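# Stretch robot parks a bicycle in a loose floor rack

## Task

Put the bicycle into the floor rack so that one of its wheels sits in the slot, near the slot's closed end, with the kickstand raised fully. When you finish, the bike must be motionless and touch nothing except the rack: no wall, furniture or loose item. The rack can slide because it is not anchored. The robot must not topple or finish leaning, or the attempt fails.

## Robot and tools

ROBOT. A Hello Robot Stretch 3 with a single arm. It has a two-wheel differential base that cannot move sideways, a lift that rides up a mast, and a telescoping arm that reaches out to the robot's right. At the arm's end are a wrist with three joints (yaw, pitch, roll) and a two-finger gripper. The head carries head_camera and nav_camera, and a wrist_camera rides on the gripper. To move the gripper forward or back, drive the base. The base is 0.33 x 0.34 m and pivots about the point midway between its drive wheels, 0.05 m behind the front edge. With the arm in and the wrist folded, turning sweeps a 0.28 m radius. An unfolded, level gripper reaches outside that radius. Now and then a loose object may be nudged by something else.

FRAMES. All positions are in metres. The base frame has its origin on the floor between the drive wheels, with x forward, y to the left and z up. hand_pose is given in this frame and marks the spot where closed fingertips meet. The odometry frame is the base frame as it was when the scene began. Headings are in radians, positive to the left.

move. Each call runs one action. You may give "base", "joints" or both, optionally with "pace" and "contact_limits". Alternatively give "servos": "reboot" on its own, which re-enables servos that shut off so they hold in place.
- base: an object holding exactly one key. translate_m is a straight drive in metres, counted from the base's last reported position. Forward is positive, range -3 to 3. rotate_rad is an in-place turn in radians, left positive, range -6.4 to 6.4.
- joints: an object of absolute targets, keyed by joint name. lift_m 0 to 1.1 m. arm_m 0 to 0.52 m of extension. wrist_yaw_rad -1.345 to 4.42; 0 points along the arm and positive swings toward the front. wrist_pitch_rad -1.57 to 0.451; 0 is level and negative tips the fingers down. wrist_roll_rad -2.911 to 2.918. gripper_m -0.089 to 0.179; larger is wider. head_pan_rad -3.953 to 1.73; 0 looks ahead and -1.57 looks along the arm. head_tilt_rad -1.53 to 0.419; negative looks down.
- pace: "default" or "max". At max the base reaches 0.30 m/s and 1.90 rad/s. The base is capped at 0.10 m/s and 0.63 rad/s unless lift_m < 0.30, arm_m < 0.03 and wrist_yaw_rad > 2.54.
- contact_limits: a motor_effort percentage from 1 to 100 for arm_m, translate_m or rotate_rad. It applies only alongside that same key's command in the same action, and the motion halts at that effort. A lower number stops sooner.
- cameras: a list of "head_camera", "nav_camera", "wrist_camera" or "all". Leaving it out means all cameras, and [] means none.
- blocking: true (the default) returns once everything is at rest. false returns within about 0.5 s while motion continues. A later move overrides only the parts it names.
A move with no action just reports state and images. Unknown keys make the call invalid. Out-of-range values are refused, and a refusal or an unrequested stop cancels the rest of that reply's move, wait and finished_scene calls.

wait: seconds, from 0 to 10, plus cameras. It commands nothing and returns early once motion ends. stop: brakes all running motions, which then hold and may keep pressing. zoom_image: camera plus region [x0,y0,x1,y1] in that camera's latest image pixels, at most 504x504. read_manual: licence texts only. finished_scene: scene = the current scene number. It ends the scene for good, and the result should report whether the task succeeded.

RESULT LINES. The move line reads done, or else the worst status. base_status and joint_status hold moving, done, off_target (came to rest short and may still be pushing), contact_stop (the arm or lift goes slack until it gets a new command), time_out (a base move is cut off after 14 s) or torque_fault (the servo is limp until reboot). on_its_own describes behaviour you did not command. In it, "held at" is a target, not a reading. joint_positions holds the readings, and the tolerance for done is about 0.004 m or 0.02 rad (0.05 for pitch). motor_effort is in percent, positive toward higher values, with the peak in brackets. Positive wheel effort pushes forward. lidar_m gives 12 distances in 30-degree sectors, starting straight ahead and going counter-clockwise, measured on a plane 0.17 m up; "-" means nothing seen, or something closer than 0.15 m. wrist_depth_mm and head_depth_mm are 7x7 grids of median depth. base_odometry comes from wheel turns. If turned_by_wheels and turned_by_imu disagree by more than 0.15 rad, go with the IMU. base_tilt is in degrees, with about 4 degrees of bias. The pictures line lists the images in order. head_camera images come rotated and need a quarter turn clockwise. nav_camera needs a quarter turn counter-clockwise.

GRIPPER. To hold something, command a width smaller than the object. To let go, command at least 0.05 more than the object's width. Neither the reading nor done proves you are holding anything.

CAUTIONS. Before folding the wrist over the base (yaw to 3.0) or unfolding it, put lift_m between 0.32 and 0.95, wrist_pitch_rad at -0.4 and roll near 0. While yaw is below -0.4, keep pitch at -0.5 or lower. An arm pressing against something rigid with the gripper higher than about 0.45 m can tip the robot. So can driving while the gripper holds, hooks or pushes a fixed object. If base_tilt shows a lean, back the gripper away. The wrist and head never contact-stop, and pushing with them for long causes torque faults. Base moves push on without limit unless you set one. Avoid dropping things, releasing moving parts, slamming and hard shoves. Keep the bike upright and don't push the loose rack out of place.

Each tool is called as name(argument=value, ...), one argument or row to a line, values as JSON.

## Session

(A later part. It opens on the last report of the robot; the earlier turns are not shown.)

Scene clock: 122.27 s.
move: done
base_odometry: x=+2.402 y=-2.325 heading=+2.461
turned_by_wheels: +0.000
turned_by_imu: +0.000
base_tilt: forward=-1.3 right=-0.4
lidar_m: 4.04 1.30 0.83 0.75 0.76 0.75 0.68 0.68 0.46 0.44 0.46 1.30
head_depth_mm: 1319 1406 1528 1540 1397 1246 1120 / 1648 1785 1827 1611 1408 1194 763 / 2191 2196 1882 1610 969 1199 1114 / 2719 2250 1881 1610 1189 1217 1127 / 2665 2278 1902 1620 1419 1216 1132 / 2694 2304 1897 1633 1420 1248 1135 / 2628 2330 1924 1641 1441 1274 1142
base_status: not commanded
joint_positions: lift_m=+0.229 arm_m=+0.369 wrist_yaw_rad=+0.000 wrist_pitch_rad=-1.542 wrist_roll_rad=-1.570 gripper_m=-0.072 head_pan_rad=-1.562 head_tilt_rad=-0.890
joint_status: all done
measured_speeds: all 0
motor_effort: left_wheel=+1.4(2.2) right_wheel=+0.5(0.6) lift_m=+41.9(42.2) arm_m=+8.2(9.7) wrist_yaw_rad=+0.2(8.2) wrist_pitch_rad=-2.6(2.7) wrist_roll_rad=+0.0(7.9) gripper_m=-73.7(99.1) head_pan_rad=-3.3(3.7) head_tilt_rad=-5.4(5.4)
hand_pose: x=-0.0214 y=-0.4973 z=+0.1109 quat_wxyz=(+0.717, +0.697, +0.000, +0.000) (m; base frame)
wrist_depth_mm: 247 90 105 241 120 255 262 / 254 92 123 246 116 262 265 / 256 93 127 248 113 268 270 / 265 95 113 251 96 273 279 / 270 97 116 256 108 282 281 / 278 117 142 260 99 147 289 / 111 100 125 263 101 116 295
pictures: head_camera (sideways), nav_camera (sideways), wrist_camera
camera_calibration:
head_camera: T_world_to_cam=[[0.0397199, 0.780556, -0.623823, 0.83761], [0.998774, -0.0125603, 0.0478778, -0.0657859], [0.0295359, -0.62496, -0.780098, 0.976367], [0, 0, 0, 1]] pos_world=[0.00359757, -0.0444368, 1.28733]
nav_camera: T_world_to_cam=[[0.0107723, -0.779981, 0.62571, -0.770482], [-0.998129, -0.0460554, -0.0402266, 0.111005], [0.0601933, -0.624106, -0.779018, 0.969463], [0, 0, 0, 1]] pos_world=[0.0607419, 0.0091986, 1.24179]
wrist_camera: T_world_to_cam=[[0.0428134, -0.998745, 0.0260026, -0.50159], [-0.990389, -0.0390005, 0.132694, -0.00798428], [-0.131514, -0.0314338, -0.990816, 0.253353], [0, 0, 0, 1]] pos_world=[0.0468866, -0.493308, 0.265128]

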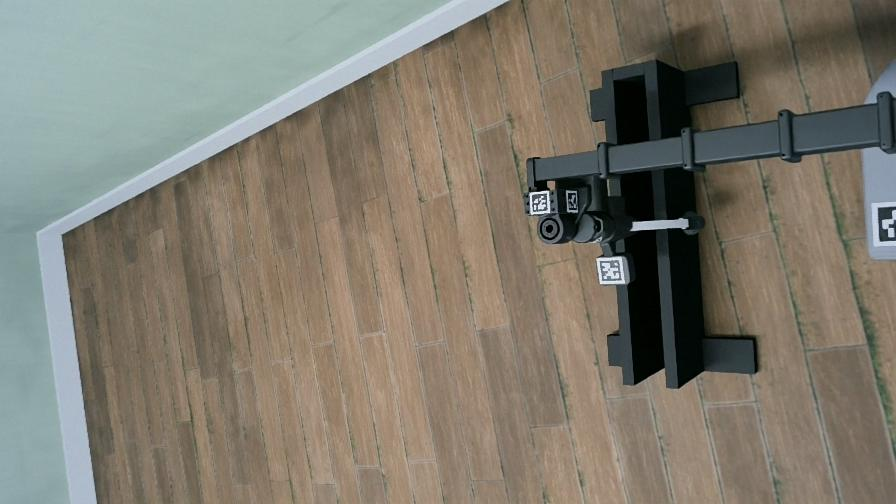

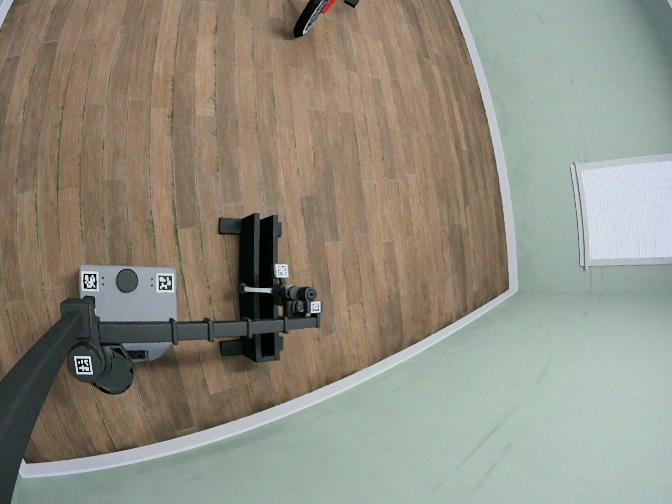

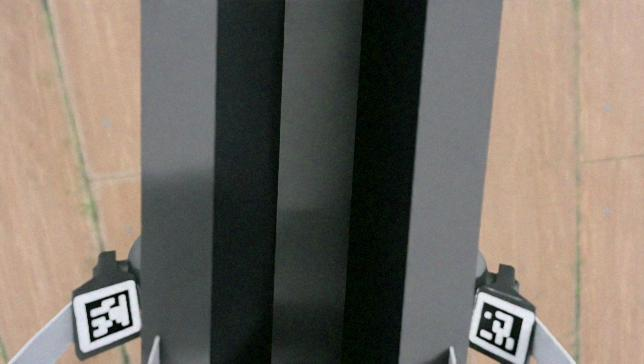

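move(
  joints={"gripper_m": -0.076, "arm_m": 0.27},
  base={"translate_m": 0.4},
  cameras=[],
)

move(
  joints={"gripper_m": -0.082, "head_pan_rad": -0.9},
  base={"translate_m": 0.4},
  cameras=["wrist_camera"],
)

Scene clock: 134.57 s.
move: off_target
base_odometry: x=+2.092 y=-2.073 heading=+2.461
turned_by_wheels: +0.000
turned_by_imu: +0.001
base_tilt: forward=-1.3 right=-0.4
lidar_m: 3.65 1.42 0.90 0.82 0.82 1.01 1.07 1.08 0.36 0.35 0.36 0.96
head_depth_mm: 2073 2102 1866 1587 1396 1223 1119 / 2570 2256 1874 1607 1402 1155 765 / 2697 2269 1879 1605 1413 986 1115 / 2662 2255 1896 1615 1419 1078 1134 / 2696 2283 1897 1622 1434 1185 1136 / 2651 2304 1914 1634 1429 1247 1137 / 2627 2318 1910 1639 1437 1274 1141
base_status: done
joint_positions: lift_m=+0.229 arm_m=+0.270 wrist_yaw_rad=+0.000 wrist_pitch_rad=-1.541 wrist_roll_rad=-1.570 gripper_m=-0.052 head_pan_rad=-1.562 head_tilt_rad=-0.890
joint_status: gripper_m off_target (ended at -0.052, target -0.076); the others done
measured_speeds: all 0
on_its_own: gripper_m is held at -0.052, not at your -0.076, by its stall guard, which is still easing
motor_effort: left_wheel=+2.1(8.4) right_wheel=+0.0(5.0) lift_m=+41.4(42.7) arm_m=-14.7(19.9) wrist_yaw_rad=+0.1(1.8) wrist_pitch_rad=-2.8(3.2) wrist_roll_rad=-0.1(0.5) gripper_m=-5.7(100.0) head_pan_rad=-3.8(4.1) head_tilt_rad=-4.6(5.4)
hand_pose: x=-0.0214 y=-0.3986 z=+0.1109 quat_wxyz=(+0.717, +0.697, +0.000, +0.000) (m; base frame)
wrist_depth_mm: 248 90 105 242 120 254 260 / 254 91 124 245 117 262 264 / 260 93 128 250 113 269 270 / 264 95 113 252 95 277 278 / 269 96 116 260 108 280 283 / 276 117 143 260 99 146 291 / 111 100 125 267 100 115 298
pictures: none
No camera images: "cameras" was empty.

Scene clock: 139.67 s.
move: off_target
base_odometry: x=+1.781 y=-1.821 heading=+2.461
turned_by_wheels: +0.000
turned_by_imu: +0.000
base_tilt: forward=-1.3 right=-0.4
lidar_m: 3.26 1.53 0.97 0.89 0.89 1.09 1.46 1.47 0.36 0.35 0.36 0.91
head_depth_mm: 2577 2228 1869 1597 1400 930 1056 / 2669 2225 1870 1603 1399 1163 1110 / 2738 2274 1876 1620 1409 1185 1129 / 2825 2265 1894 1552 1391 1255 1135 / 2879 2301 1772 1526 1424 1265 1134 / 2922 2299 1527 1626 1418 1264 1139 / 2949 2153 1854 1643 1434 1278 1145
base_status: done
joint_positions: lift_m=+0.229 arm_m=+0.270 wrist_yaw_rad=+0.000 wrist_pitch_rad=-1.541 wrist_roll_rad=-1.570 gripper_m=-0.055 head_pan_rad=-0.908 head_tilt_rad=-0.890
joint_status: gripper_m off_target (ended at -0.055, target -0.082); the others done
measured_speeds: all 0
on_its_own: gripper_m is held at -0.057, not at your -0.082, by its stall guard, which is still easing
motor_effort: left_wheel=+1.9(7.1) right_wheel=+0.3(4.5) lift_m=+41.0(42.1) arm_m=-14.1(15.6) wrist_yaw_rad=-0.6(1.8) wrist_pitch_rad=-2.8(3.0) wrist_roll_rad=+0.0(0.5) gripper_m=-40.4(99.9) head_pan_rad=+3.5(5.9) head_tilt_rad=-4.0(5.4)
hand_pose: x=-0.0214 y=-0.3986 z=+0.1109 quat_wxyz=(+0.717, +0.697, +0.000, +0.000) (m; base frame)
wrist_depth_mm: 249 89 105 238 120 256 261 / 255 90 124 243 116 263 267 / 259 92 127 246 113 268 272 / 263 94 113 252 96 272 278 / 270 95 116 261 108 281 282 / 274 117 143 262 99 145 291 / 111 100 125 268 101 115 298
pictures: wrist_camera
camera_calibration:
wrist_camera: T_world_to_cam=[[0.0428087, -0.998718, 0.0270235, -0.403074], [-0.99039, -0.0388602, 0.132734, -0.00407944], [-0.131514, -0.032446, -0.990783, 0.256033], [0, 0, 0, 1]] pos_world=[0.0468866, -0.394408, 0.265107]

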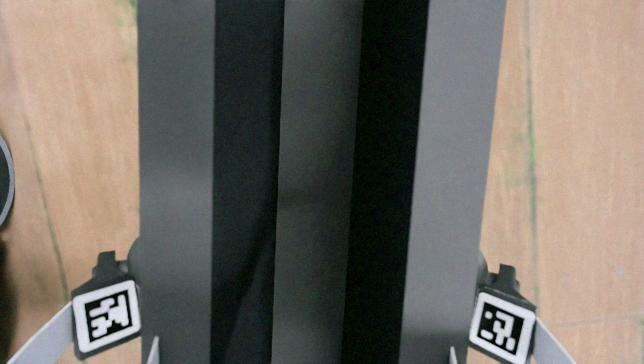

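move(
  base={"rotate_rad": -0.407},
  joints={"gripper_m": -0.078, "head_pan_rad": -0.9, "head_tilt_rad": -0.8},
  cameras=["head_camera", "nav_camera"],
)

Scene clock: 160.30 s.
move: done
base_odometry: x=+1.781 y=-1.821 heading=+2.054
turned_by_wheels: -0.407
turned_by_imu: -0.398
base_tilt: forward=-1.3 right=-0.4
lidar_m: 1.16 3.27 1.32 0.93 0.89 0.91 1.20 1.46 0.36 0.35 0.36 0.68
head_depth_mm: 2582 2584 2091 1718 1477 1275 918 / 2565 2611 2098 1729 1484 1290 1093 / 2576 2644 2098 1738 1484 1300 1116 / 2606 2666 2106 1758 1495 1302 1154 / 2574 2672 2108 1755 1496 1308 1159 / 2630 2717 2131 1786 1477 1306 1165 / 2606 2732 2135 1766 1430 1316 1166
base_status: done
joint_positions: lift_m=+0.229 arm_m=+0.270 wrist_yaw_rad=+0.000 wrist_pitch_rad=-1.542 wrist_roll_rad=-1.570 gripper_m=-0.075 head_pan_rad=-0.908 head_tilt_rad=-0.803
joint_status: all done
measured_speeds: all 0
motor_effort: left_wheel=+2.8(9.2) right_wheel=-4.0(9.8) lift_m=+34.3(41.2) arm_m=-13.6(14.0) wrist_yaw_rad=-0.6(2.1) wrist_pitch_rad=-2.4(2.9) wrist_roll_rad=+0.0(0.4) gripper_m=-74.0(98.4) head_pan_rad=+3.1(4.9) head_tilt_rad=+1.5(3.1)
hand_pose: x=-0.0214 y=-0.3984 z=+0.1109 quat_wxyz=(+0.717, +0.697, +0.000, +0.000) (m; base frame)
wrist_depth_mm: 250 91 104 243 120 256 259 / 254 92 107 245 116 265 266 / 258 93 127 250 113 269 270 / 265 95 113 251 96 274 274 / 271 97 116 256 108 279 285 / 276 117 142 262 99 146 290 / 112 100 125 265 101 116 298
pictures: head_camera (sideways), nav_camera (sideways)
camera_calibration:
head_camera: T_world_to_cam=[[-0.408561, 0.598878, -0.688784, 0.924989], [0.797635, 0.601105, 0.0495167, -0.0666982], [0.443686, -0.529167, -0.723274, 0.899947], [0, 0, 0, 1]] pos_world=[0.0318217, -0.0376412, 1.29133]
nav_camera: T_world_to_cam=[[0.44818, -0.56757, 0.690651, -0.85777], [-0.761995, -0.646534, -0.0368387, 0.105158], [0.467438, -0.509762, -0.722249, 0.893157], [0, 0, 0, 1]] pos_world=[0.0470696, 0.0364416, 1.24138]

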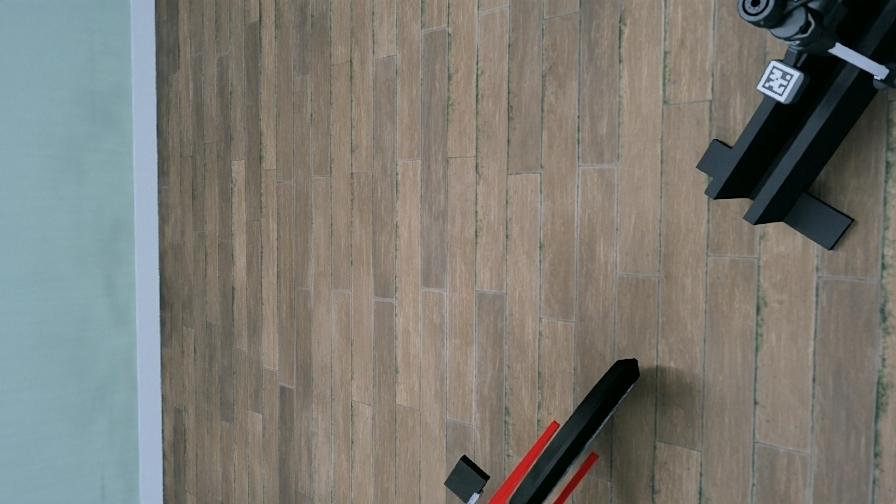

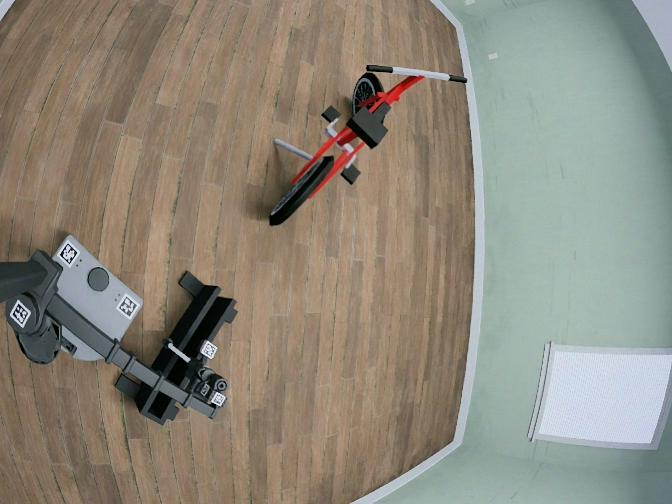

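move(
  base={"translate_m": 0.2},
  joints={"gripper_m": -0.074, "head_pan_rad": -0.9, "head_tilt_rad": -0.95},
  cameras=["head_camera", "nav_camera"],
)

move(
  joints={"lift_m": 0.216, "gripper_m": -0.079},
  cameras=["head_camera"],
)

Scene clock: 166.23 s.
move: off_target
base_odometry: x=+1.688 y=-1.644 heading=+2.054
turned_by_wheels: +0.000
turned_by_imu: +0.000
base_tilt: forward=-1.3 right=-0.4
lidar_m: 0.99 3.08 1.48 1.05 1.00 1.01 1.35 1.63 0.36 0.35 0.36 0.53
head_depth_mm: 2454 2074 1778 1541 1365 935 743 / 2482 2093 1781 1544 1370 1113 1112 / 2485 2107 1797 1550 1376 1188 1117 / 2502 2121 1789 1564 1372 1225 1124 / 2489 2127 1801 1570 1345 1251 1124 / 2523 2125 1805 1499 1358 1246 1129 / 2543 2142 1825 1353 1376 1253 1135
base_status: done
joint_positions: lift_m=+0.229 arm_m=+0.270 wrist_yaw_rad=+0.000 wrist_pitch_rad=-1.542 wrist_roll_rad=-1.570 gripper_m=-0.056 head_pan_rad=-0.908 head_tilt_rad=-0.938
joint_status: gripper_m off_target (ended at -0.056, target -0.074); the others done
measured_speeds: all 0
on_its_own: gripper_m is held at -0.057, not at your -0.074, by its stall guard, which is still easing
motor_effort: left_wheel=+3.6(8.3) right_wheel=-0.3(4.3) lift_m=+27.5(28.3) arm_m=-14.8(15.9) wrist_yaw_rad=+0.0(2.1) wrist_pitch_rad=-2.6(2.8) wrist_roll_rad=-0.1(0.4) gripper_m=-31.2(97.8) head_pan_rad=+4.0(5.5) head_tilt_rad=-5.3(6.5)
hand_pose: x=-0.0214 y=-0.3984 z=+0.1109 quat_wxyz=(+0.717, +0.697, +0.000, +0.000) (m; base frame)
wrist_depth_mm: 250 89 105 239 120 258 260 / 254 90 124 245 117 263 266 / 261 92 127 248 113 268 271 / 264 93 113 252 95 272 276 / 271 96 116 259 108 280 281 / 276 117 142 264 99 146 290 / 111 100 125 266 101 115 298
pictures: head_camera (sideways), nav_camera (sideways)
camera_calibration:
head_camera: T_world_to_cam=[[-0.461442, 0.666517, -0.585514, 0.790755], [0.801573, 0.596062, 0.046807, -0.063186], [0.380201, -0.447734, -0.80931, 1.01221], [0, 0, 0, 1]] pos_world=[0.0306933, -0.0361888, 1.28515]
nav_camera: T_world_to_cam=[[0.501214, -0.635404, 0.587406, -0.723568], [-0.765204, -0.642418, -0.0419886, 0.111875], [0.40404, -0.42844, -0.808202, 1.00531], [0, 0, 0, 1]] pos_world=[0.0420841, 0.042828, 1.24222]

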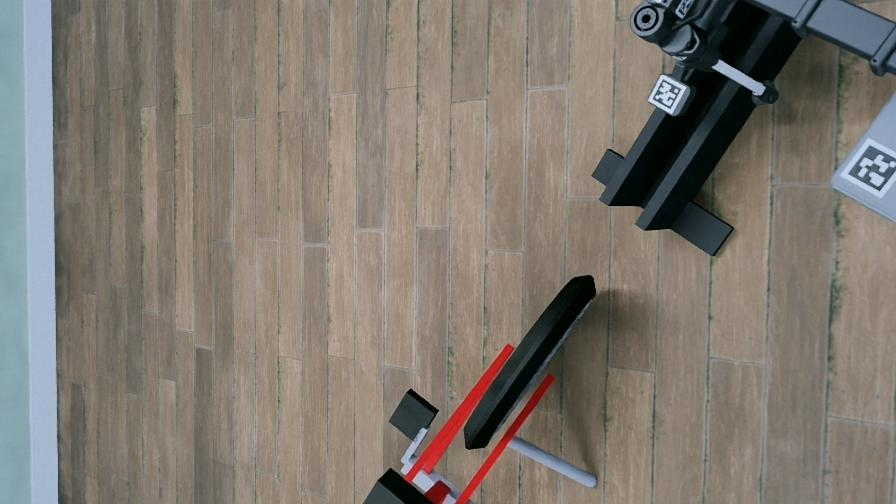

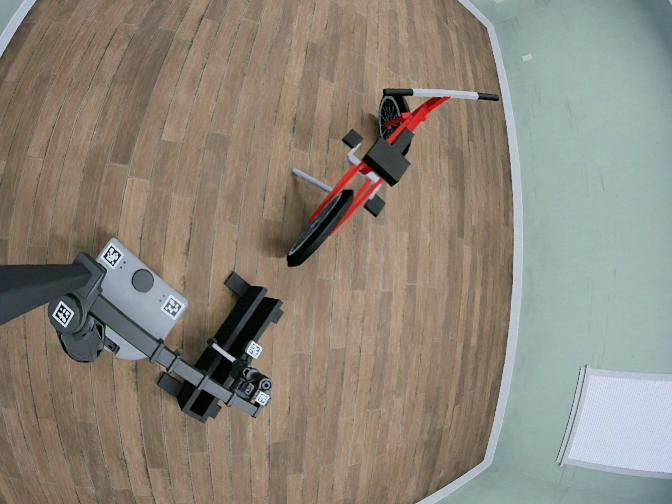

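Scene clock: 167.27 s.
move: done
base_odometry: x=+1.688 y=-1.644 heading=+2.054
turned_by_wheels: +0.000
turned_by_imu: +0.000
base_tilt: forward=-1.3 right=-0.5
lidar_m: 0.99 3.09 1.48 1.05 1.00 1.01 1.35 1.62 1.66 2.20 0.53 0.53
head_depth_mm: 2467 2075 1766 1544 1358 912 754 / 2484 2084 1776 1550 1373 1128 1118 / 2470 2087 1780 1550 1371 1177 1120 / 2506 2112 1796 1567 1383 1218 1118 / 2514 2124 1802 1567 1341 1243 1122 / 2505 2148 1805 1502 1371 1246 1130 / 2548 2156 1814 1363 1365 1247 1138
base_status: not commanded
joint_positions: lift_m=+0.216 arm_m=+0.270 wrist_yaw_rad=+0.000 wrist_pitch_rad=-1.548 wrist_roll_rad=-1.570 gripper_m=-0.076 head_pan_rad=-0.908 head_tilt_rad=-0.938
joint_status: all done
measured_speeds: all 0
motor_effort: left_wheel=+3.0(3.6) right_wheel=-0.7(0.9) lift_m=+24.1(31.1) arm_m=-14.1(15.7) wrist_yaw_rad=+0.9(1.7) wrist_pitch_rad=-1.5(2.7) wrist_roll_rad=-0.2(0.3) gripper_m=-74.9(98.4) head_pan_rad=+4.9(4.9) head_tilt_rad=-5.7(5.8)
hand_pose: x=-0.0214 y=-0.3967 z=+0.0980 quat_wxyz=(+0.715, +0.699, +0.000, +0.000) (m; base frame)
wrist_depth_mm: 239 87 106 238 121 247 246 / 243 89 125 240 115 248 252 / 248 91 130 247 110 255 257 / 254 93 115 251 94 260 261 / 259 95 119 257 106 264 271 / 264 115 145 261 99 146 274 / 111 100 125 267 101 115 280
pictures: head_camera (sideways)
camera_calibration:
head_camera: T_world_to_cam=[[-0.461463, 0.666544, -0.585467, 0.790694], [0.801575, 0.59606, 0.0468056, -0.0631842], [0.380171, -0.447696, -0.809344, 1.01225], [0, 0, 0, 1]] pos_world=[0.0306927, -0.036188, 1.28514]

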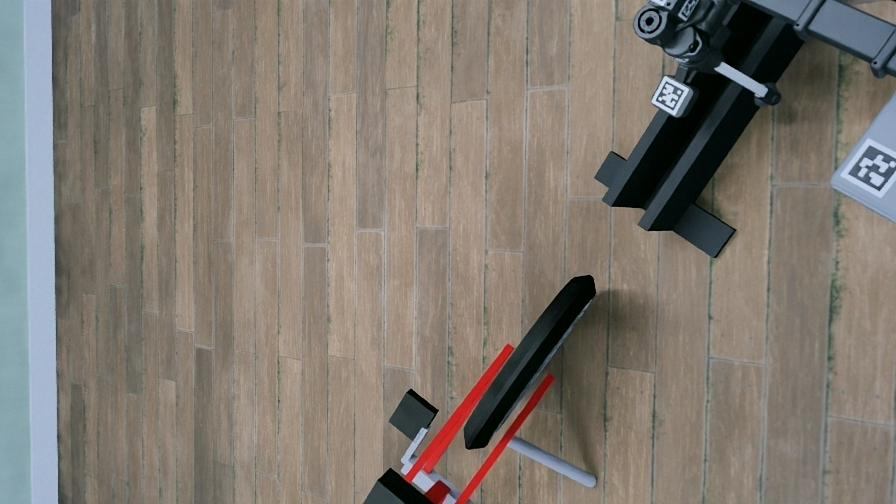

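zoom_image(
  camera="head_camera",
  region=[440, 60, 780, 480],
)

Scaled by 1.200 from the camera's 896x504 image, which has a finer 1280x720 frame.

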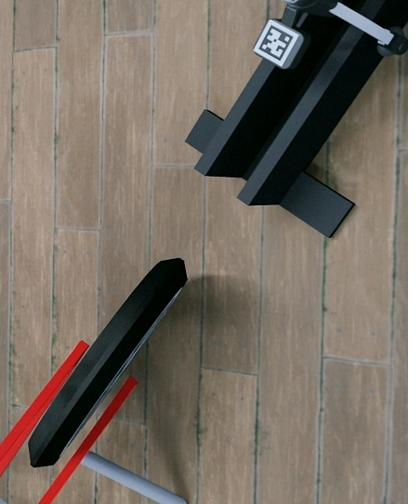

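move(
  base={"translate_m": 0.18},
  joints={"gripper_m": -0.075, "head_tilt_rad": -1.0, "head_pan_rad": -0.85},
  cameras=["head_camera"],
)

Scene clock: 193.57 s.
move: done
base_odometry: x=+1.604 y=-1.485 heading=+2.053
turned_by_wheels: -0.001
turned_by_imu: -0.021
base_tilt: forward=-1.4 right=-0.5
lidar_m: 1.15 2.97 1.66 1.15 1.09 1.11 1.45 1.77 1.81 2.36 0.42 0.50
head_depth_mm: 2303 1947 1692 1492 1333 990 746 / 2285 1966 1681 1489 1346 1162 1111 / 2320 1958 1692 1510 1319 1197 974 / 2320 1969 1711 1502 1294 1223 1112 / 2356 1981 1702 1464 1312 1226 1116 / 2332 1979 1724 1142 1343 1232 1121 / 2348 1986 1727 1293 1359 1233 1121
base_status: done
joint_positions: lift_m=+0.216 arm_m=+0.270 wrist_yaw_rad=+0.013 wrist_pitch_rad=-1.556 wrist_roll_rad=-1.577 gripper_m=-0.072 head_pan_rad=-0.858 head_tilt_rad=-0.987
joint_status: all done
measured_speeds: all 0
on_its_own: right_wheel is at rest, and its effort (+30.6) is outside its rest range (-21 to +21); wrist_yaw_rad is at rest, and its effort (-10.7) is outside its rest range (-9 to +9)
motor_effort: left_wheel=-11.3(11.9) right_wheel=+30.6(31.8) lift_m=+9.6(31.9) arm_m=-4.6(5.2) wrist_yaw_rad=-10.7(11.8) wrist_pitch_rad=-0.1(1.6) wrist_roll_rad=+2.1(3.3) gripper_m=-73.3(99.8) head_pan_rad=+4.1(6.5) head_tilt_rad=-5.7(7.3)
hand_pose: x=-0.0216 y=-0.3948 z=+0.0982 quat_wxyz=(+0.712, +0.702, +0.007, +0.006) (m; base frame)
wrist_depth_mm: 241 86 94 234 139 244 246 / 245 87 127 240 89 246 250 / 249 90 132 246 112 252 256 / 257 91 115 251 94 259 262 / 263 94 120 254 106 267 267 / 268 114 145 263 98 271 272 / - 99 125 272 100 117 280
pictures: head_camera (sideways)
camera_calibration:
head_camera: T_world_to_cam=[[-0.512503, 0.66382, -0.544687, 0.737878], [0.772277, 0.633648, 0.0455921, -0.0614226], [0.375405, -0.397283, -0.837399, 1.04875], [0, 0, 0, 1]] pos_world=[0.0318926, -0.0342449, 1.28294]

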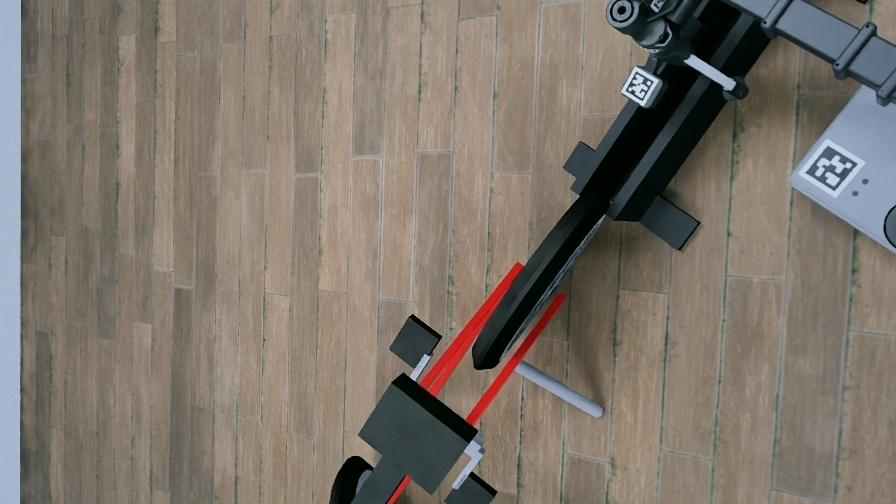

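move(
  base={"translate_m": 0.08},
  joints={"gripper_m": -0.079},
  cameras=["head_camera"],
)

Scene clock: 200.83 s.
move: off_target
base_odometry: x=+1.567 y=-1.414 heading=+2.052
turned_by_wheels: -0.001
turned_by_imu: -0.136
base_tilt: forward=-1.3 right=-0.5
lidar_m: 0.73 2.92 2.02 1.26 1.12 1.12 1.35 1.82 1.82 2.18 0.39 0.44
head_depth_mm: 2268 1956 1687 1493 1336 1023 746 / 2307 1947 1698 1496 1340 1159 1109 / 2272 1957 1699 1503 1350 1189 969 / 2302 1956 1706 1510 1308 1212 1113 / 2323 1969 1720 1515 1298 1223 1124 / 2346 1977 1716 1453 1318 1228 1127 / 2361 1995 1734 889 1341 1233 1125
base_status: done
joint_positions: lift_m=+0.216 arm_m=+0.270 wrist_yaw_rad=+0.083 wrist_pitch_rad=-1.556 wrist_roll_rad=-1.613 gripper_m=-0.072 head_pan_rad=-0.858 head_tilt_rad=-0.987
joint_status: gripper_m off_target (ended at -0.072, target -0.079)
measured_speeds: all 0
on_its_own: wrist_yaw_rad is held at +0.059, not at your +0.000, by its stall guard, which is still easing; gripper_m is held at -0.074, not at your -0.079, by its stall guard, which is still easing; right_wheel is at rest, and its effort (+29.7) is outside its rest range (-21 to +21)
motor_effort: left_wheel=-10.0(10.2) right_wheel=+29.7(32.7) lift_m=+18.1(18.2) arm_m=-6.8(16.0) wrist_yaw_rad=-20.8(37.8) wrist_pitch_rad=+0.2(0.2) wrist_roll_rad=+13.9(22.6) gripper_m=-44.9(98.7) head_pan_rad=+3.7(4.6) head_tilt_rad=-5.6(6.2)
hand_pose: x=-0.0230 y=-0.3948 z=+0.0981 quat_wxyz=(+0.711, +0.701, +0.044, +0.044) (m; base frame)
wrist_depth_mm: 240 86 115 234 128 243 245 / 245 87 116 240 90 250 249 / 252 90 141 246 122 254 253 / 255 92 121 252 93 260 266 / 259 94 125 257 116 267 267 / - 97 150 262 98 149 274 / - 99 129 267 100 115 279
pictures: head_camera (sideways)
camera_calibration:
head_camera: T_world_to_cam=[[-0.512542, 0.663791, -0.544686, 0.737876], [0.77224, 0.633693, 0.045592, -0.0614223], [0.375427, -0.39726, -0.8374, 1.04876], [0, 0, 0, 1]] pos_world=[0.0318946, -0.0342433, 1.28294]

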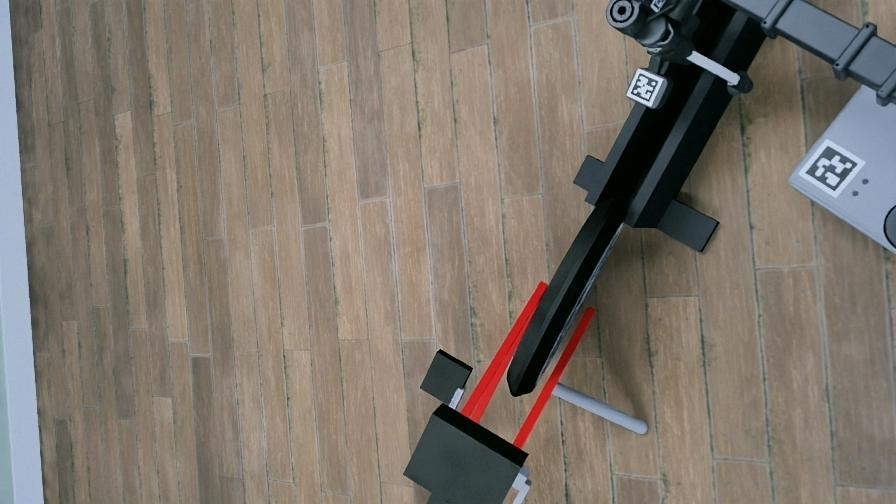

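move(
  joints={"gripper_m": 0.12},
  cameras=[],
)

move(
  joints={"gripper_m": 0.178, "lift_m": 0.6, "arm_m": 0.1, "head_tilt_rad": -0.9, "head_pan_rad": -0.6},
  cameras=["head_camera", "nav_camera"],
)

Scene clock: 209.87 s.
move: done
base_odometry: x=+1.567 y=-1.414 heading=+2.052
turned_by_wheels: +0.000
turned_by_imu: +0.001
base_tilt: forward=-1.3 right=-0.5
lidar_m: 0.73 2.92 2.02 1.26 1.12 1.12 1.34 1.82 1.82 2.17 0.39 0.44
head_depth_mm: 2283 1940 1678 1482 1332 1027 747 / 2295 1942 1688 1499 1334 1168 1110 / 2312 1971 1699 1502 1349 1189 973 / 2335 1980 1712 1508 1314 1203 1114 / 2329 1985 1716 1514 1299 1225 1121 / 2341 1994 1727 1446 1319 1228 1121 / 2370 1999 1732 886 1344 1235 1125
base_status: not commanded
joint_positions: lift_m=+0.216 arm_m=+0.270 wrist_yaw_rad=+0.114 wrist_pitch_rad=-1.556 wrist_roll_rad=-1.585 gripper_m=+0.120 head_pan_rad=-0.858 head_tilt_rad=-0.987
joint_status: all done
measured_speeds: all 0
on_its_own: wrist_yaw_rad is held at +0.100, not at your +0.000, by its stall guard, which is not easing now; right_wheel is at rest, and its effort (+22.5) is outside its rest range (-21 to +21); wrist_yaw_rad is at rest, and its effort (-12.3) is outside its rest range (-9 to +9)
motor_effort: left_wheel=-9.7(10.6) right_wheel=+22.5(27.0) lift_m=+29.4(30.0) arm_m=+6.7(17.5) wrist_yaw_rad=-12.3(13.4) wrist_pitch_rad=-0.1(0.4) wrist_roll_rad=+4.8(7.3) gripper_m=-5.6(70.5) head_pan_rad=+3.9(4.6) head_tilt_rad=-5.8(6.3)
hand_pose: x=-0.0236 y=-0.3949 z=+0.0981 quat_wxyz=(+0.711, +0.701, +0.045, +0.045) (m; base frame)
wrist_depth_mm: 240 86 116 235 128 244 245 / 247 88 117 238 90 247 250 / 249 90 141 245 121 252 256 / 258 92 121 250 93 261 264 / 263 94 127 256 117 264 266 / 263 97 151 262 98 141 274 / 110 100 113 268 100 115 280
pictures: none
No camera images: "cameras" was empty.

Scene clock: 214.20 s.
move: done
base_odometry: x=+1.567 y=-1.414 heading=+2.053
turned_by_wheels: +0.001
turned_by_imu: +0.001
base_tilt: forward=-1.3 right=-0.4
lidar_m: 0.73 2.92 2.03 1.26 1.12 1.13 1.35 1.82 1.83 2.18 0.39 0.44
head_depth_mm: 2400 2188 1851 1583 1391 1242 976 / 2451 2191 1839 1587 1403 1163 1104 / 2462 2213 1861 1592 1403 1193 1126 / 2500 2236 1873 1603 1121 1257 1129 / 2537 2239 1888 1605 1364 1254 1129 / 2576 2254 1887 1233 1391 1266 1131 / 2612 2278 1897 1532 1421 1262 1141
base_status: not commanded
joint_positions: lift_m=+0.600 arm_m=+0.100 wrist_yaw_rad=+0.102 wrist_pitch_rad=-1.548 wrist_roll_rad=-1.575 gripper_m=+0.178 head_pan_rad=-0.608 head_tilt_rad=-0.902
joint_status: all done
measured_speeds: all 0
on_its_own: wrist_yaw_rad is held at +0.100, not at your +0.000, by its stall guard, which is not easing now
motor_effort: left_wheel=-1.9(10.1) right_wheel=+2.0(22.5) lift_m=+33.7(38.9) arm_m=-14.7(21.2) wrist_yaw_rad=-1.4(11.1) wrist_pitch_rad=-1.5(2.2) wrist_roll_rad=+1.3(4.5) gripper_m=+0.4(83.5) head_pan_rad=+4.2(7.7) head_tilt_rad=+1.1(3.6)
hand_pose: x=-0.0232 y=-0.2269 z=+0.4820 quat_wxyz=(+0.714, +0.698, +0.037, +0.038) (m; base frame)
wrist_depth_mm: 613 601 607 619 468 621 637 / 615 616 609 626 548 643 641 / 467 466 482 642 578 652 653 / 479 490 485 652 539 671 651 / 485 497 500 671 518 686 680 / 132 498 504 686 622 138 691 / 119 690 688 711 536 120 112
pictures: head_camera (sideways), nav_camera (sideways)
camera_calibration:
head_camera: T_world_to_cam=[[-0.620207, 0.488298, -0.613929, 0.828744], [0.58838, 0.807182, 0.047608, -0.0629305], [0.518799, -0.331697, -0.787924, 0.983559], [0, 0, 0, 1]] pos_world=[0.0407501, -0.0276344, 1.28676]
nav_camera: T_world_to_cam=[[0.64896, -0.446788, 0.615817, -0.761486], [-0.540113, -0.840608, -0.0406971, 0.108823], [0.535844, -0.3062, -0.786837, 0.976729], [0, 0, 0, 1]] pos_world=[0.029576, 0.0503292, 1.24189]

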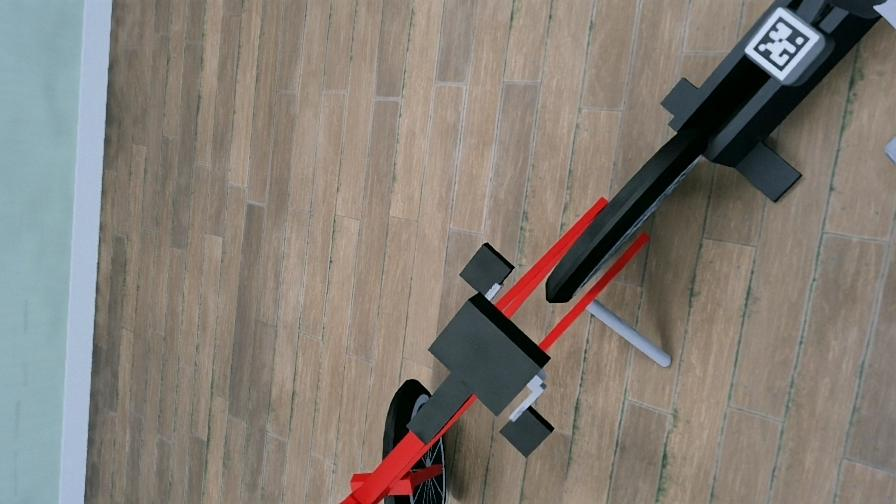

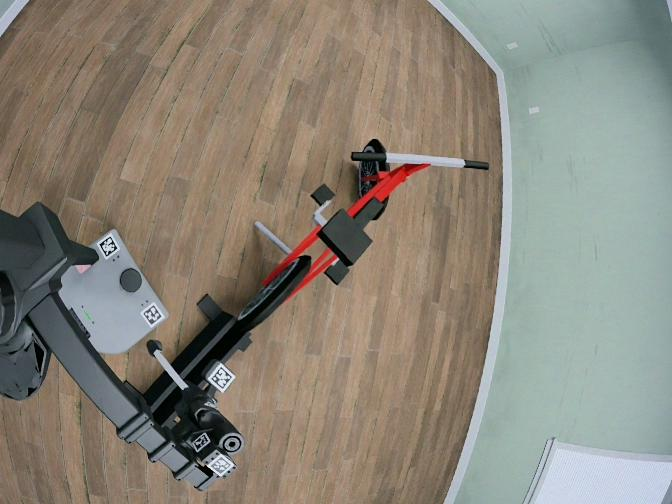

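move(
  base={"rotate_rad": 0.15},
  joints={"gripper_m": 0.11, "arm_m": 0.02, "wrist_yaw_rad": 1.5, "wrist_pitch_rad": 0.0, "wrist_roll_rad": 0.48, "head_pan_rad": -0.85},
  cameras=["head_camera", "nav_camera"],
)

Scene clock: 226.27 s.
move: done
base_odometry: x=+1.567 y=-1.414 heading=+2.203
turned_by_wheels: +0.150
turned_by_imu: +0.147
base_tilt: forward=-1.3 right=-0.5
lidar_m: 1.10 2.92 1.69 1.19 1.12 1.15 1.51 1.81 1.86 2.44 0.39 0.47
head_depth_mm: 2399 2181 1851 1578 1387 1241 443 / 2449 2202 1841 1592 1395 497 1026 / 2446 2239 1857 1594 1399 547 1097 / 2495 2236 1856 1611 1377 1229 1127 / 2505 2252 1872 1607 1338 1215 1130 / 2510 2250 1885 1464 1366 1260 1142 / 2556 2283 1885 1413 1374 1268 1138
base_status: done
joint_positions: lift_m=+0.600 arm_m=+0.020 wrist_yaw_rad=+1.498 wrist_pitch_rad=-0.024 wrist_roll_rad=+0.476 gripper_m=+0.110 head_pan_rad=-0.842 head_tilt_rad=-0.902
joint_status: all done
measured_speeds: all 0
motor_effort: left_wheel=-4.2(7.4) right_wheel=+4.2(7.5) lift_m=+30.6(34.1) arm_m=-15.7(21.8) wrist_yaw_rad=+2.2(3.9) wrist_pitch_rad=+4.4(5.1) wrist_roll_rad=+1.2(2.7) gripper_m=+0.5(81.9) head_pan_rad=-3.2(7.3) head_tilt_rad=+1.2(1.8)
hand_pose: x=+0.2335 y=-0.1837 z=+0.7083 quat_wxyz=(+0.389, +0.586, -0.621, +0.347) (m; base frame)
wrist_depth_mm: - - - - - - - / - - - - - - - / - - - - - - - / - - - - - - - / - - - - - - - / - 121 - - 149 - - / 101 - - - - 119 805
pictures: head_camera (sideways), nav_camera (sideways)
camera_calibration:
head_camera: T_world_to_cam=[[-0.490275, 0.618543, -0.614032, 0.828086], [0.759244, 0.649063, 0.0476109, -0.0639765], [0.427995, -0.442858, -0.787844, 0.984008], [0, 0, 0, 1]] pos_world=[0.0334134, -0.0349062, 1.28676]
nav_camera: T_world_to_cam=[[0.527856, -0.584816, 0.615921, -0.760882], [-0.720026, -0.692753, -0.0406923, 0.109914], [0.450479, -0.421999, -0.786756, 0.977145], [0, 0, 0, 1]] pos_world=[0.040594, 0.043522, 1.24189]

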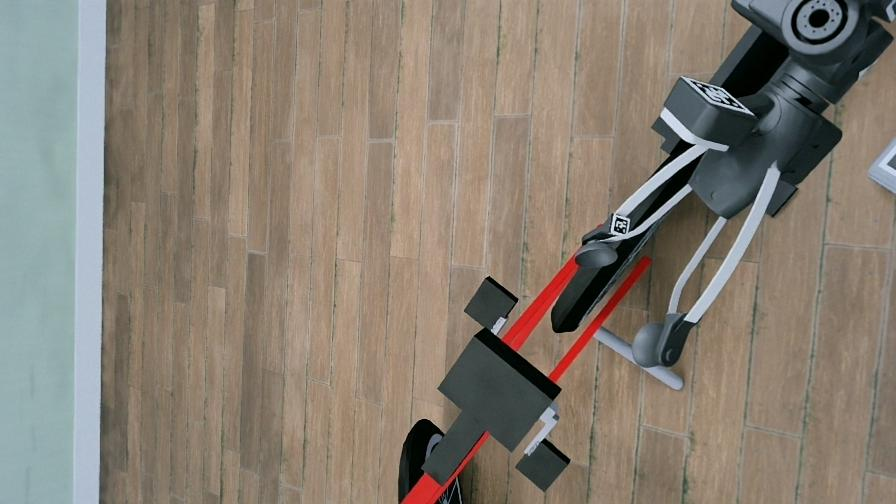

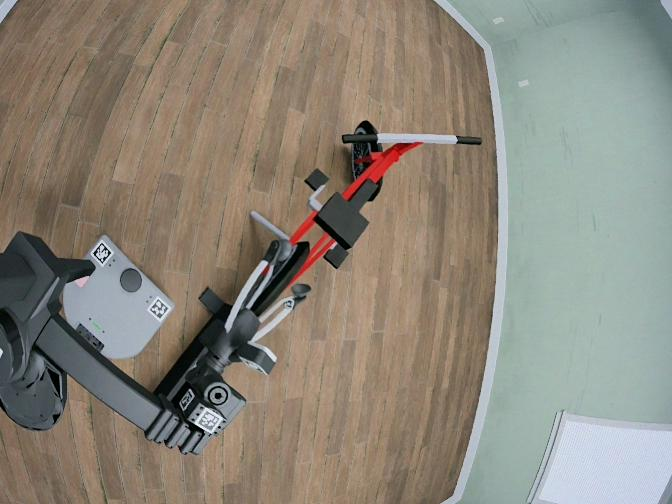

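move(
  base={"translate_m": 0.6},
  joints={"head_pan_rad": -1.3, "head_tilt_rad": -0.9},
  cameras=["head_camera", "nav_camera"],
)

Scene clock: 240.17 s.
move: done
base_odometry: x=+1.213 y=-0.930 heading=+2.203
turned_by_wheels: +0.000
turned_by_imu: +0.003
base_tilt: forward=-1.3 right=-0.5
lidar_m: 2.55 2.42 2.15 1.53 1.45 1.48 1.95 0.50 0.33 0.29 0.27 0.51
head_depth_mm: 2533 2157 1837 1578 1391 728 407 / 2484 2208 1848 1591 1392 495 1063 / 2370 2187 1850 1596 1404 742 958 / 2291 2241 1852 1611 1407 507 945 / 2213 2242 1886 1607 1409 636 1115 / 2145 2233 1876 1625 1393 1198 1123 / 2065 2208 1903 1602 1394 964 1140
base_status: done
joint_positions: lift_m=+0.600 arm_m=+0.020 wrist_yaw_rad=+1.501 wrist_pitch_rad=-0.013 wrist_roll_rad=+0.476 gripper_m=+0.110 head_pan_rad=-1.292 head_tilt_rad=-0.902
joint_status: all done
measured_speeds: all 0
motor_effort: left_wheel=+0.2(4.6) right_wheel=+4.0(7.8) lift_m=+18.4(28.1) arm_m=-10.4(15.9) wrist_yaw_rad=-0.8(4.2) wrist_pitch_rad=+2.4(4.7) wrist_roll_rad=+0.8(1.4) gripper_m=+0.6(1.2) head_pan_rad=-2.8(7.2) head_tilt_rad=+0.4(2.5)
hand_pose: x=+0.2339 y=-0.1829 z=+0.7111 quat_wxyz=(+0.385, +0.585, -0.622, +0.351) (m; base frame)
wrist_depth_mm: - - - - - - - / - - - - - - - / - - - - - 235 - / - - - - - 202 - / - - - - - 177 - / - 122 - - 146 153 - / 101 - - - - 118 851
pictures: head_camera (sideways), nav_camera (sideways)
camera_calibration:
head_camera: T_world_to_cam=[[-0.171911, 0.770038, -0.614401, 0.826624], [0.966115, 0.253681, 0.047621, -0.0652516], [0.192532, -0.585395, -0.787556, 0.98507], [0, 0, 0, 1]] pos_world=[0.0154889, -0.0433237, 1.28678]
nav_camera: T_world_to_cam=[[0.220428, -0.756042, 0.616289, -0.759487], [-0.949838, -0.310086, -0.0406749, 0.111293], [0.221855, -0.576409, -0.786469, 0.978165], [0, 0, 0, 1]] pos_world=[0.0561119, 0.0241306, 1.24189]

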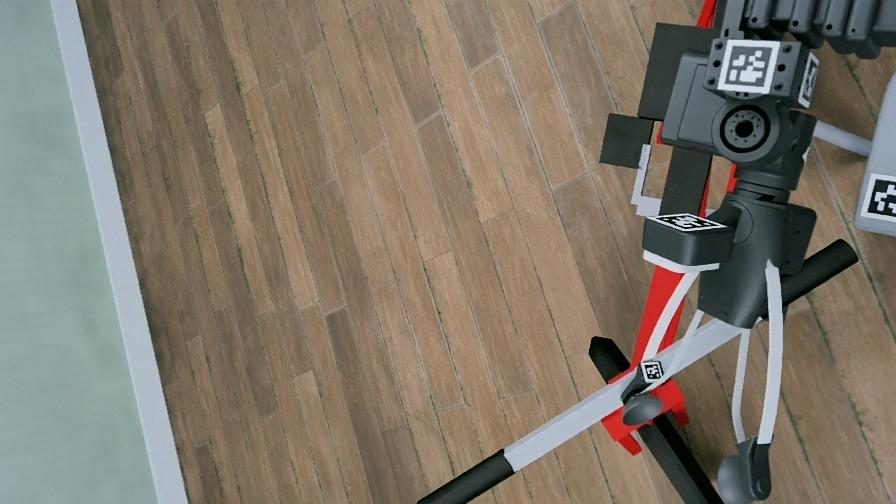

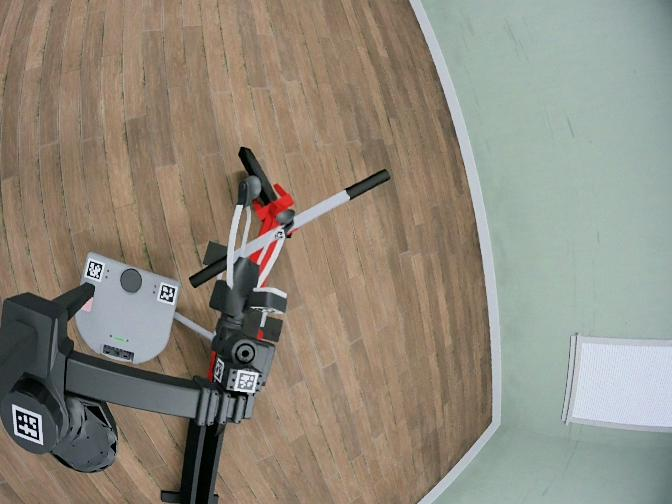

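move(
  base={"translate_m": -0.6},
  cameras=[],
)

move(
  base={"rotate_rad": 0.33},
  cameras=[],
)

move(
  base={"translate_m": 0.64},
  cameras=[],
)

move(
  base={"rotate_rad": -0.35},
  cameras=["head_camera", "nav_camera"],
)

Scene clock: 268.37 s.
move: done
base_odometry: x=+1.567 y=-1.414 heading=+2.203
turned_by_wheels: +0.000
turned_by_imu: -0.002
base_tilt: forward=-1.3 right=-0.5
lidar_m: 1.11 2.92 1.69 1.19 1.13 1.15 1.51 1.82 1.86 2.45 0.39 0.47
head_depth_mm: 2608 2196 1836 1589 1394 1246 407 / 2632 2206 1840 1597 1395 496 1090 / 2617 2212 1851 1605 1414 1125 963 / 2560 2217 1870 1594 1402 507 1105 / 2539 2236 1873 1605 1414 975 1113 / 2443 2253 1896 1615 1413 1205 1122 / 2344 2270 1896 1628 1346 1001 1140
base_status: done
joint_positions: lift_m=+0.600 arm_m=+0.020 wrist_yaw_rad=+1.501 wrist_pitch_rad=-0.016 wrist_roll_rad=+0.476 gripper_m=+0.110 head_pan_rad=-1.292 head_tilt_rad=-0.902
joint_status: not commanded
measured_speeds: all 0
motor_effort: left_wheel=-2.6(8.5) right_wheel=-1.0(4.7) lift_m=+28.9(29.9) arm_m=+15.4(16.9) wrist_yaw_rad=-1.3(2.6) wrist_pitch_rad=+2.9(3.2) wrist_roll_rad=+1.3(1.5) gripper_m=+0.6(1.7) head_pan_rad=-2.7(3.9) head_tilt_rad=+0.5(1.6)
hand_pose: x=+0.2338 y=-0.1829 z=+0.7105 quat_wxyz=(+0.386, +0.585, -0.621, +0.350) (m; base frame)
wrist_depth_mm: - - - - - - - / - - - - - - - / - - - - - - - / - - - - - - - / - - - - - - - / - 121 - - 147 - - / 101 - - - - 118 835
pictures: none
No camera images: "cameras" was empty.

Scene clock: 269.97 s.
move: done
base_odometry: x=+1.567 y=-1.414 heading=+2.532
turned_by_wheels: +0.330
turned_by_imu: +0.324
base_tilt: forward=-1.4 right=-0.5
lidar_m: 2.92 2.19 1.30 1.12 1.12 1.31 1.82 1.82 2.11 0.39 0.43 0.72
head_depth_mm: 2467 2203 1833 1588 1398 1238 407 / 2455 2190 1847 1584 1394 495 1090 / 2469 2205 1857 1604 1399 1039 959 / 2490 2206 1846 1614 1411 506 1096 / 2502 2225 1886 1612 1230 1205 1118 / 2474 2256 1890 1611 1233 1239 1120 / 2445 2270 1903 1621 1352 1271 1134
base_status: done
joint_positions: lift_m=+0.600 arm_m=+0.020 wrist_yaw_rad=+1.501 wrist_pitch_rad=-0.016 wrist_roll_rad=+0.476 gripper_m=+0.110 head_pan_rad=-1.292 head_tilt_rad=-0.902
joint_status: not commanded
measured_speeds: all 0
motor_effort: left_wheel=-4.5(8.8) right_wheel=+4.8(7.7) lift_m=+32.4(32.4) arm_m=+15.3(16.3) wrist_yaw_rad=-0.9(2.1) wrist_pitch_rad=+3.0(3.2) wrist_roll_rad=+1.2(1.3) gripper_m=+0.6(1.3) head_pan_rad=-3.3(3.9) head_tilt_rad=+0.5(1.9)
hand_pose: x=+0.2338 y=-0.1829 z=+0.7104 quat_wxyz=(+0.386, +0.585, -0.621, +0.350) (m; base frame)
wrist_depth_mm: - - - - - - - / - - - - - - - / - - - - - - - / - - - - - - - / - - - - - - 370 / - 121 - - 148 - 324 / 101 - - - - 118 407
pictures: none
No camera images: "cameras" was empty.

Scene clock: 277.47 s.
move: done
base_odometry: x=+1.042 y=-1.048 heading=+2.532
turned_by_wheels: +0.000
turned_by_imu: +0.003
base_tilt: forward=-1.3 right=-0.5
lidar_m: 2.30 2.31 1.48 1.28 1.28 1.49 2.43 0.59 0.52 0.46 0.65 2.65
head_depth_mm: 2351 2191 1836 1576 956 1095 407 / 2337 2202 1855 1595 916 494 1090 / 2323 2221 1846 979 1360 1227 957 / 2333 2236 1811 1602 1361 506 1100 / 2299 2237 1859 1610 1359 1224 1114 / 2309 2268 1878 1620 1413 1239 1121 / 2293 2287 1888 1639 1416 1273 1143
base_status: done
joint_positions: lift_m=+0.600 arm_m=+0.020 wrist_yaw_rad=+1.501 wrist_pitch_rad=-0.016 wrist_roll_rad=+0.476 gripper_m=+0.110 head_pan_rad=-1.292 head_tilt_rad=-0.902
joint_status: not commanded
measured_speeds: all 0
motor_effort: left_wheel=-1.2(4.3) right_wheel=+3.8(7.8) lift_m=+33.6(34.7) arm_m=+11.8(15.6) wrist_yaw_rad=-0.7(2.4) wrist_pitch_rad=+3.0(3.4) wrist_roll_rad=+1.0(1.4) gripper_m=+0.2(1.4) head_pan_rad=-3.4(4.0) head_tilt_rad=+1.0(1.7)
hand_pose: x=+0.2338 y=-0.1829 z=+0.7104 quat_wxyz=(+0.386, +0.585, -0.621, +0.350) (m; base frame)
wrist_depth_mm: - - - - - - - / - - - - - - - / - - - - - - - / - - - - - - - / - - - - - - - / - 121 - - 147 - - / - - - - - 118 893
pictures: none
No camera images: "cameras" was empty.

Scene clock: 279.10 s.
move: done
base_odometry: x=+1.042 y=-1.048 heading=+2.182
turned_by_wheels: -0.350
turned_by_imu: -0.343
base_tilt: forward=-1.3 right=-0.4
lidar_m: 2.45 2.31 1.94 1.36 1.28 1.30 1.70 2.44 0.55 0.49 0.46 0.67
head_depth_mm: 2620 2186 1822 1581 1013 1242 407 / 2573 2207 1864 1594 858 495 1088 / 2551 2235 1856 1603 1151 1248 959 / 2462 2233 1865 1610 1104 506 1095 / 2398 2238 1886 1587 1367 1220 1115 / 2294 2256 1842 1582 1219 1249 1121 / 2229 2254 1878 1633 1373 1263 1143
base_status: done
joint_positions: lift_m=+0.600 arm_m=+0.020 wrist_yaw_rad=+1.501 wrist_pitch_rad=-0.016 wrist_roll_rad=+0.476 gripper_m=+0.110 head_pan_rad=-1.292 head_tilt_rad=-0.902
joint_status: not commanded
measured_speeds: all 0
motor_effort: left_wheel=+4.4(8.4) right_wheel=-5.0(7.7) lift_m=+33.3(34.3) arm_m=+10.5(12.4) wrist_yaw_rad=+0.4(1.9) wrist_pitch_rad=+3.0(3.2) wrist_roll_rad=+1.2(1.3) gripper_m=-0.3(1.0) head_pan_rad=-2.8(3.7) head_tilt_rad=+0.7(1.7)
hand_pose: x=+0.2338 y=-0.1829 z=+0.7104 quat_wxyz=(+0.386, +0.585, -0.621, +0.350) (m; base frame)
wrist_depth_mm: - - - - - - - / - - - - - - - / - - - - - - - / - - - - - - - / - - - - - - - / - 121 - - 147 - - / 101 - - - - 118 867
pictures: head_camera (sideways), nav_camera (sideways)
camera_calibration:
head_camera: T_world_to_cam=[[-0.17191, 0.770038, -0.614401, 0.826624], [0.966115, 0.25368, 0.047621, -0.0652516], [0.192531, -0.585395, -0.787556, 0.98507], [0, 0, 0, 1]] pos_world=[0.0154889, -0.0433237, 1.28678]
nav_camera: T_world_to_cam=[[0.220427, -0.756042, 0.616289, -0.759486], [-0.949838, -0.310086, -0.0406749, 0.111293], [0.221854, -0.576409, -0.786469, 0.978166], [0, 0, 0, 1]] pos_world=[0.0561119, 0.0241305, 1.24189]

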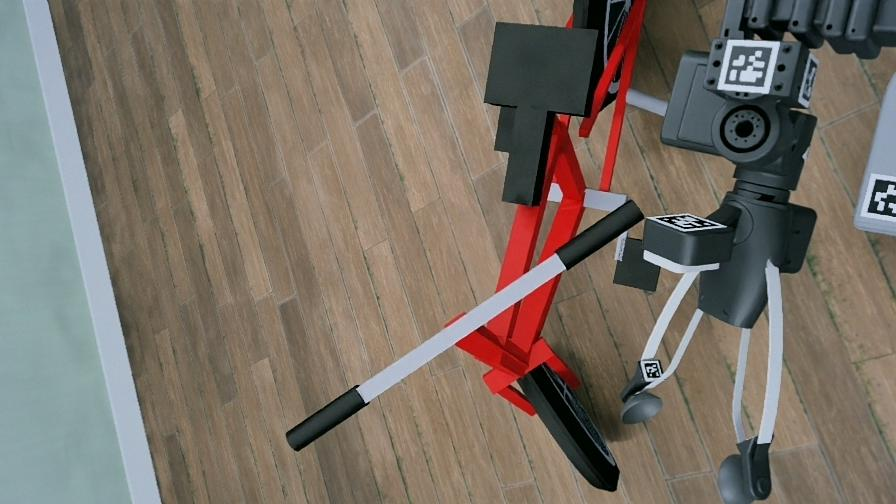

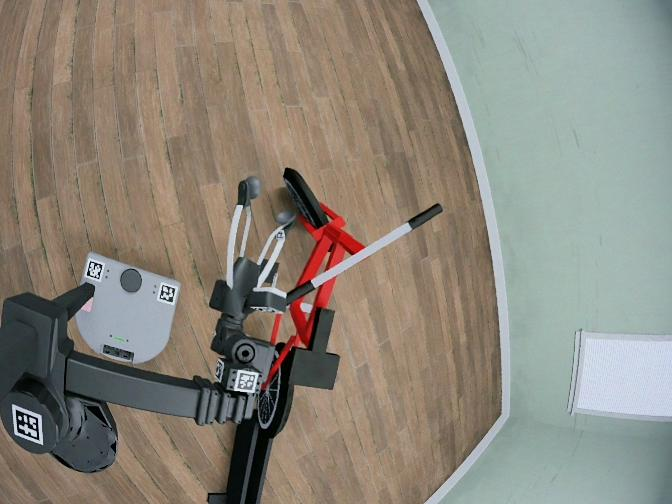

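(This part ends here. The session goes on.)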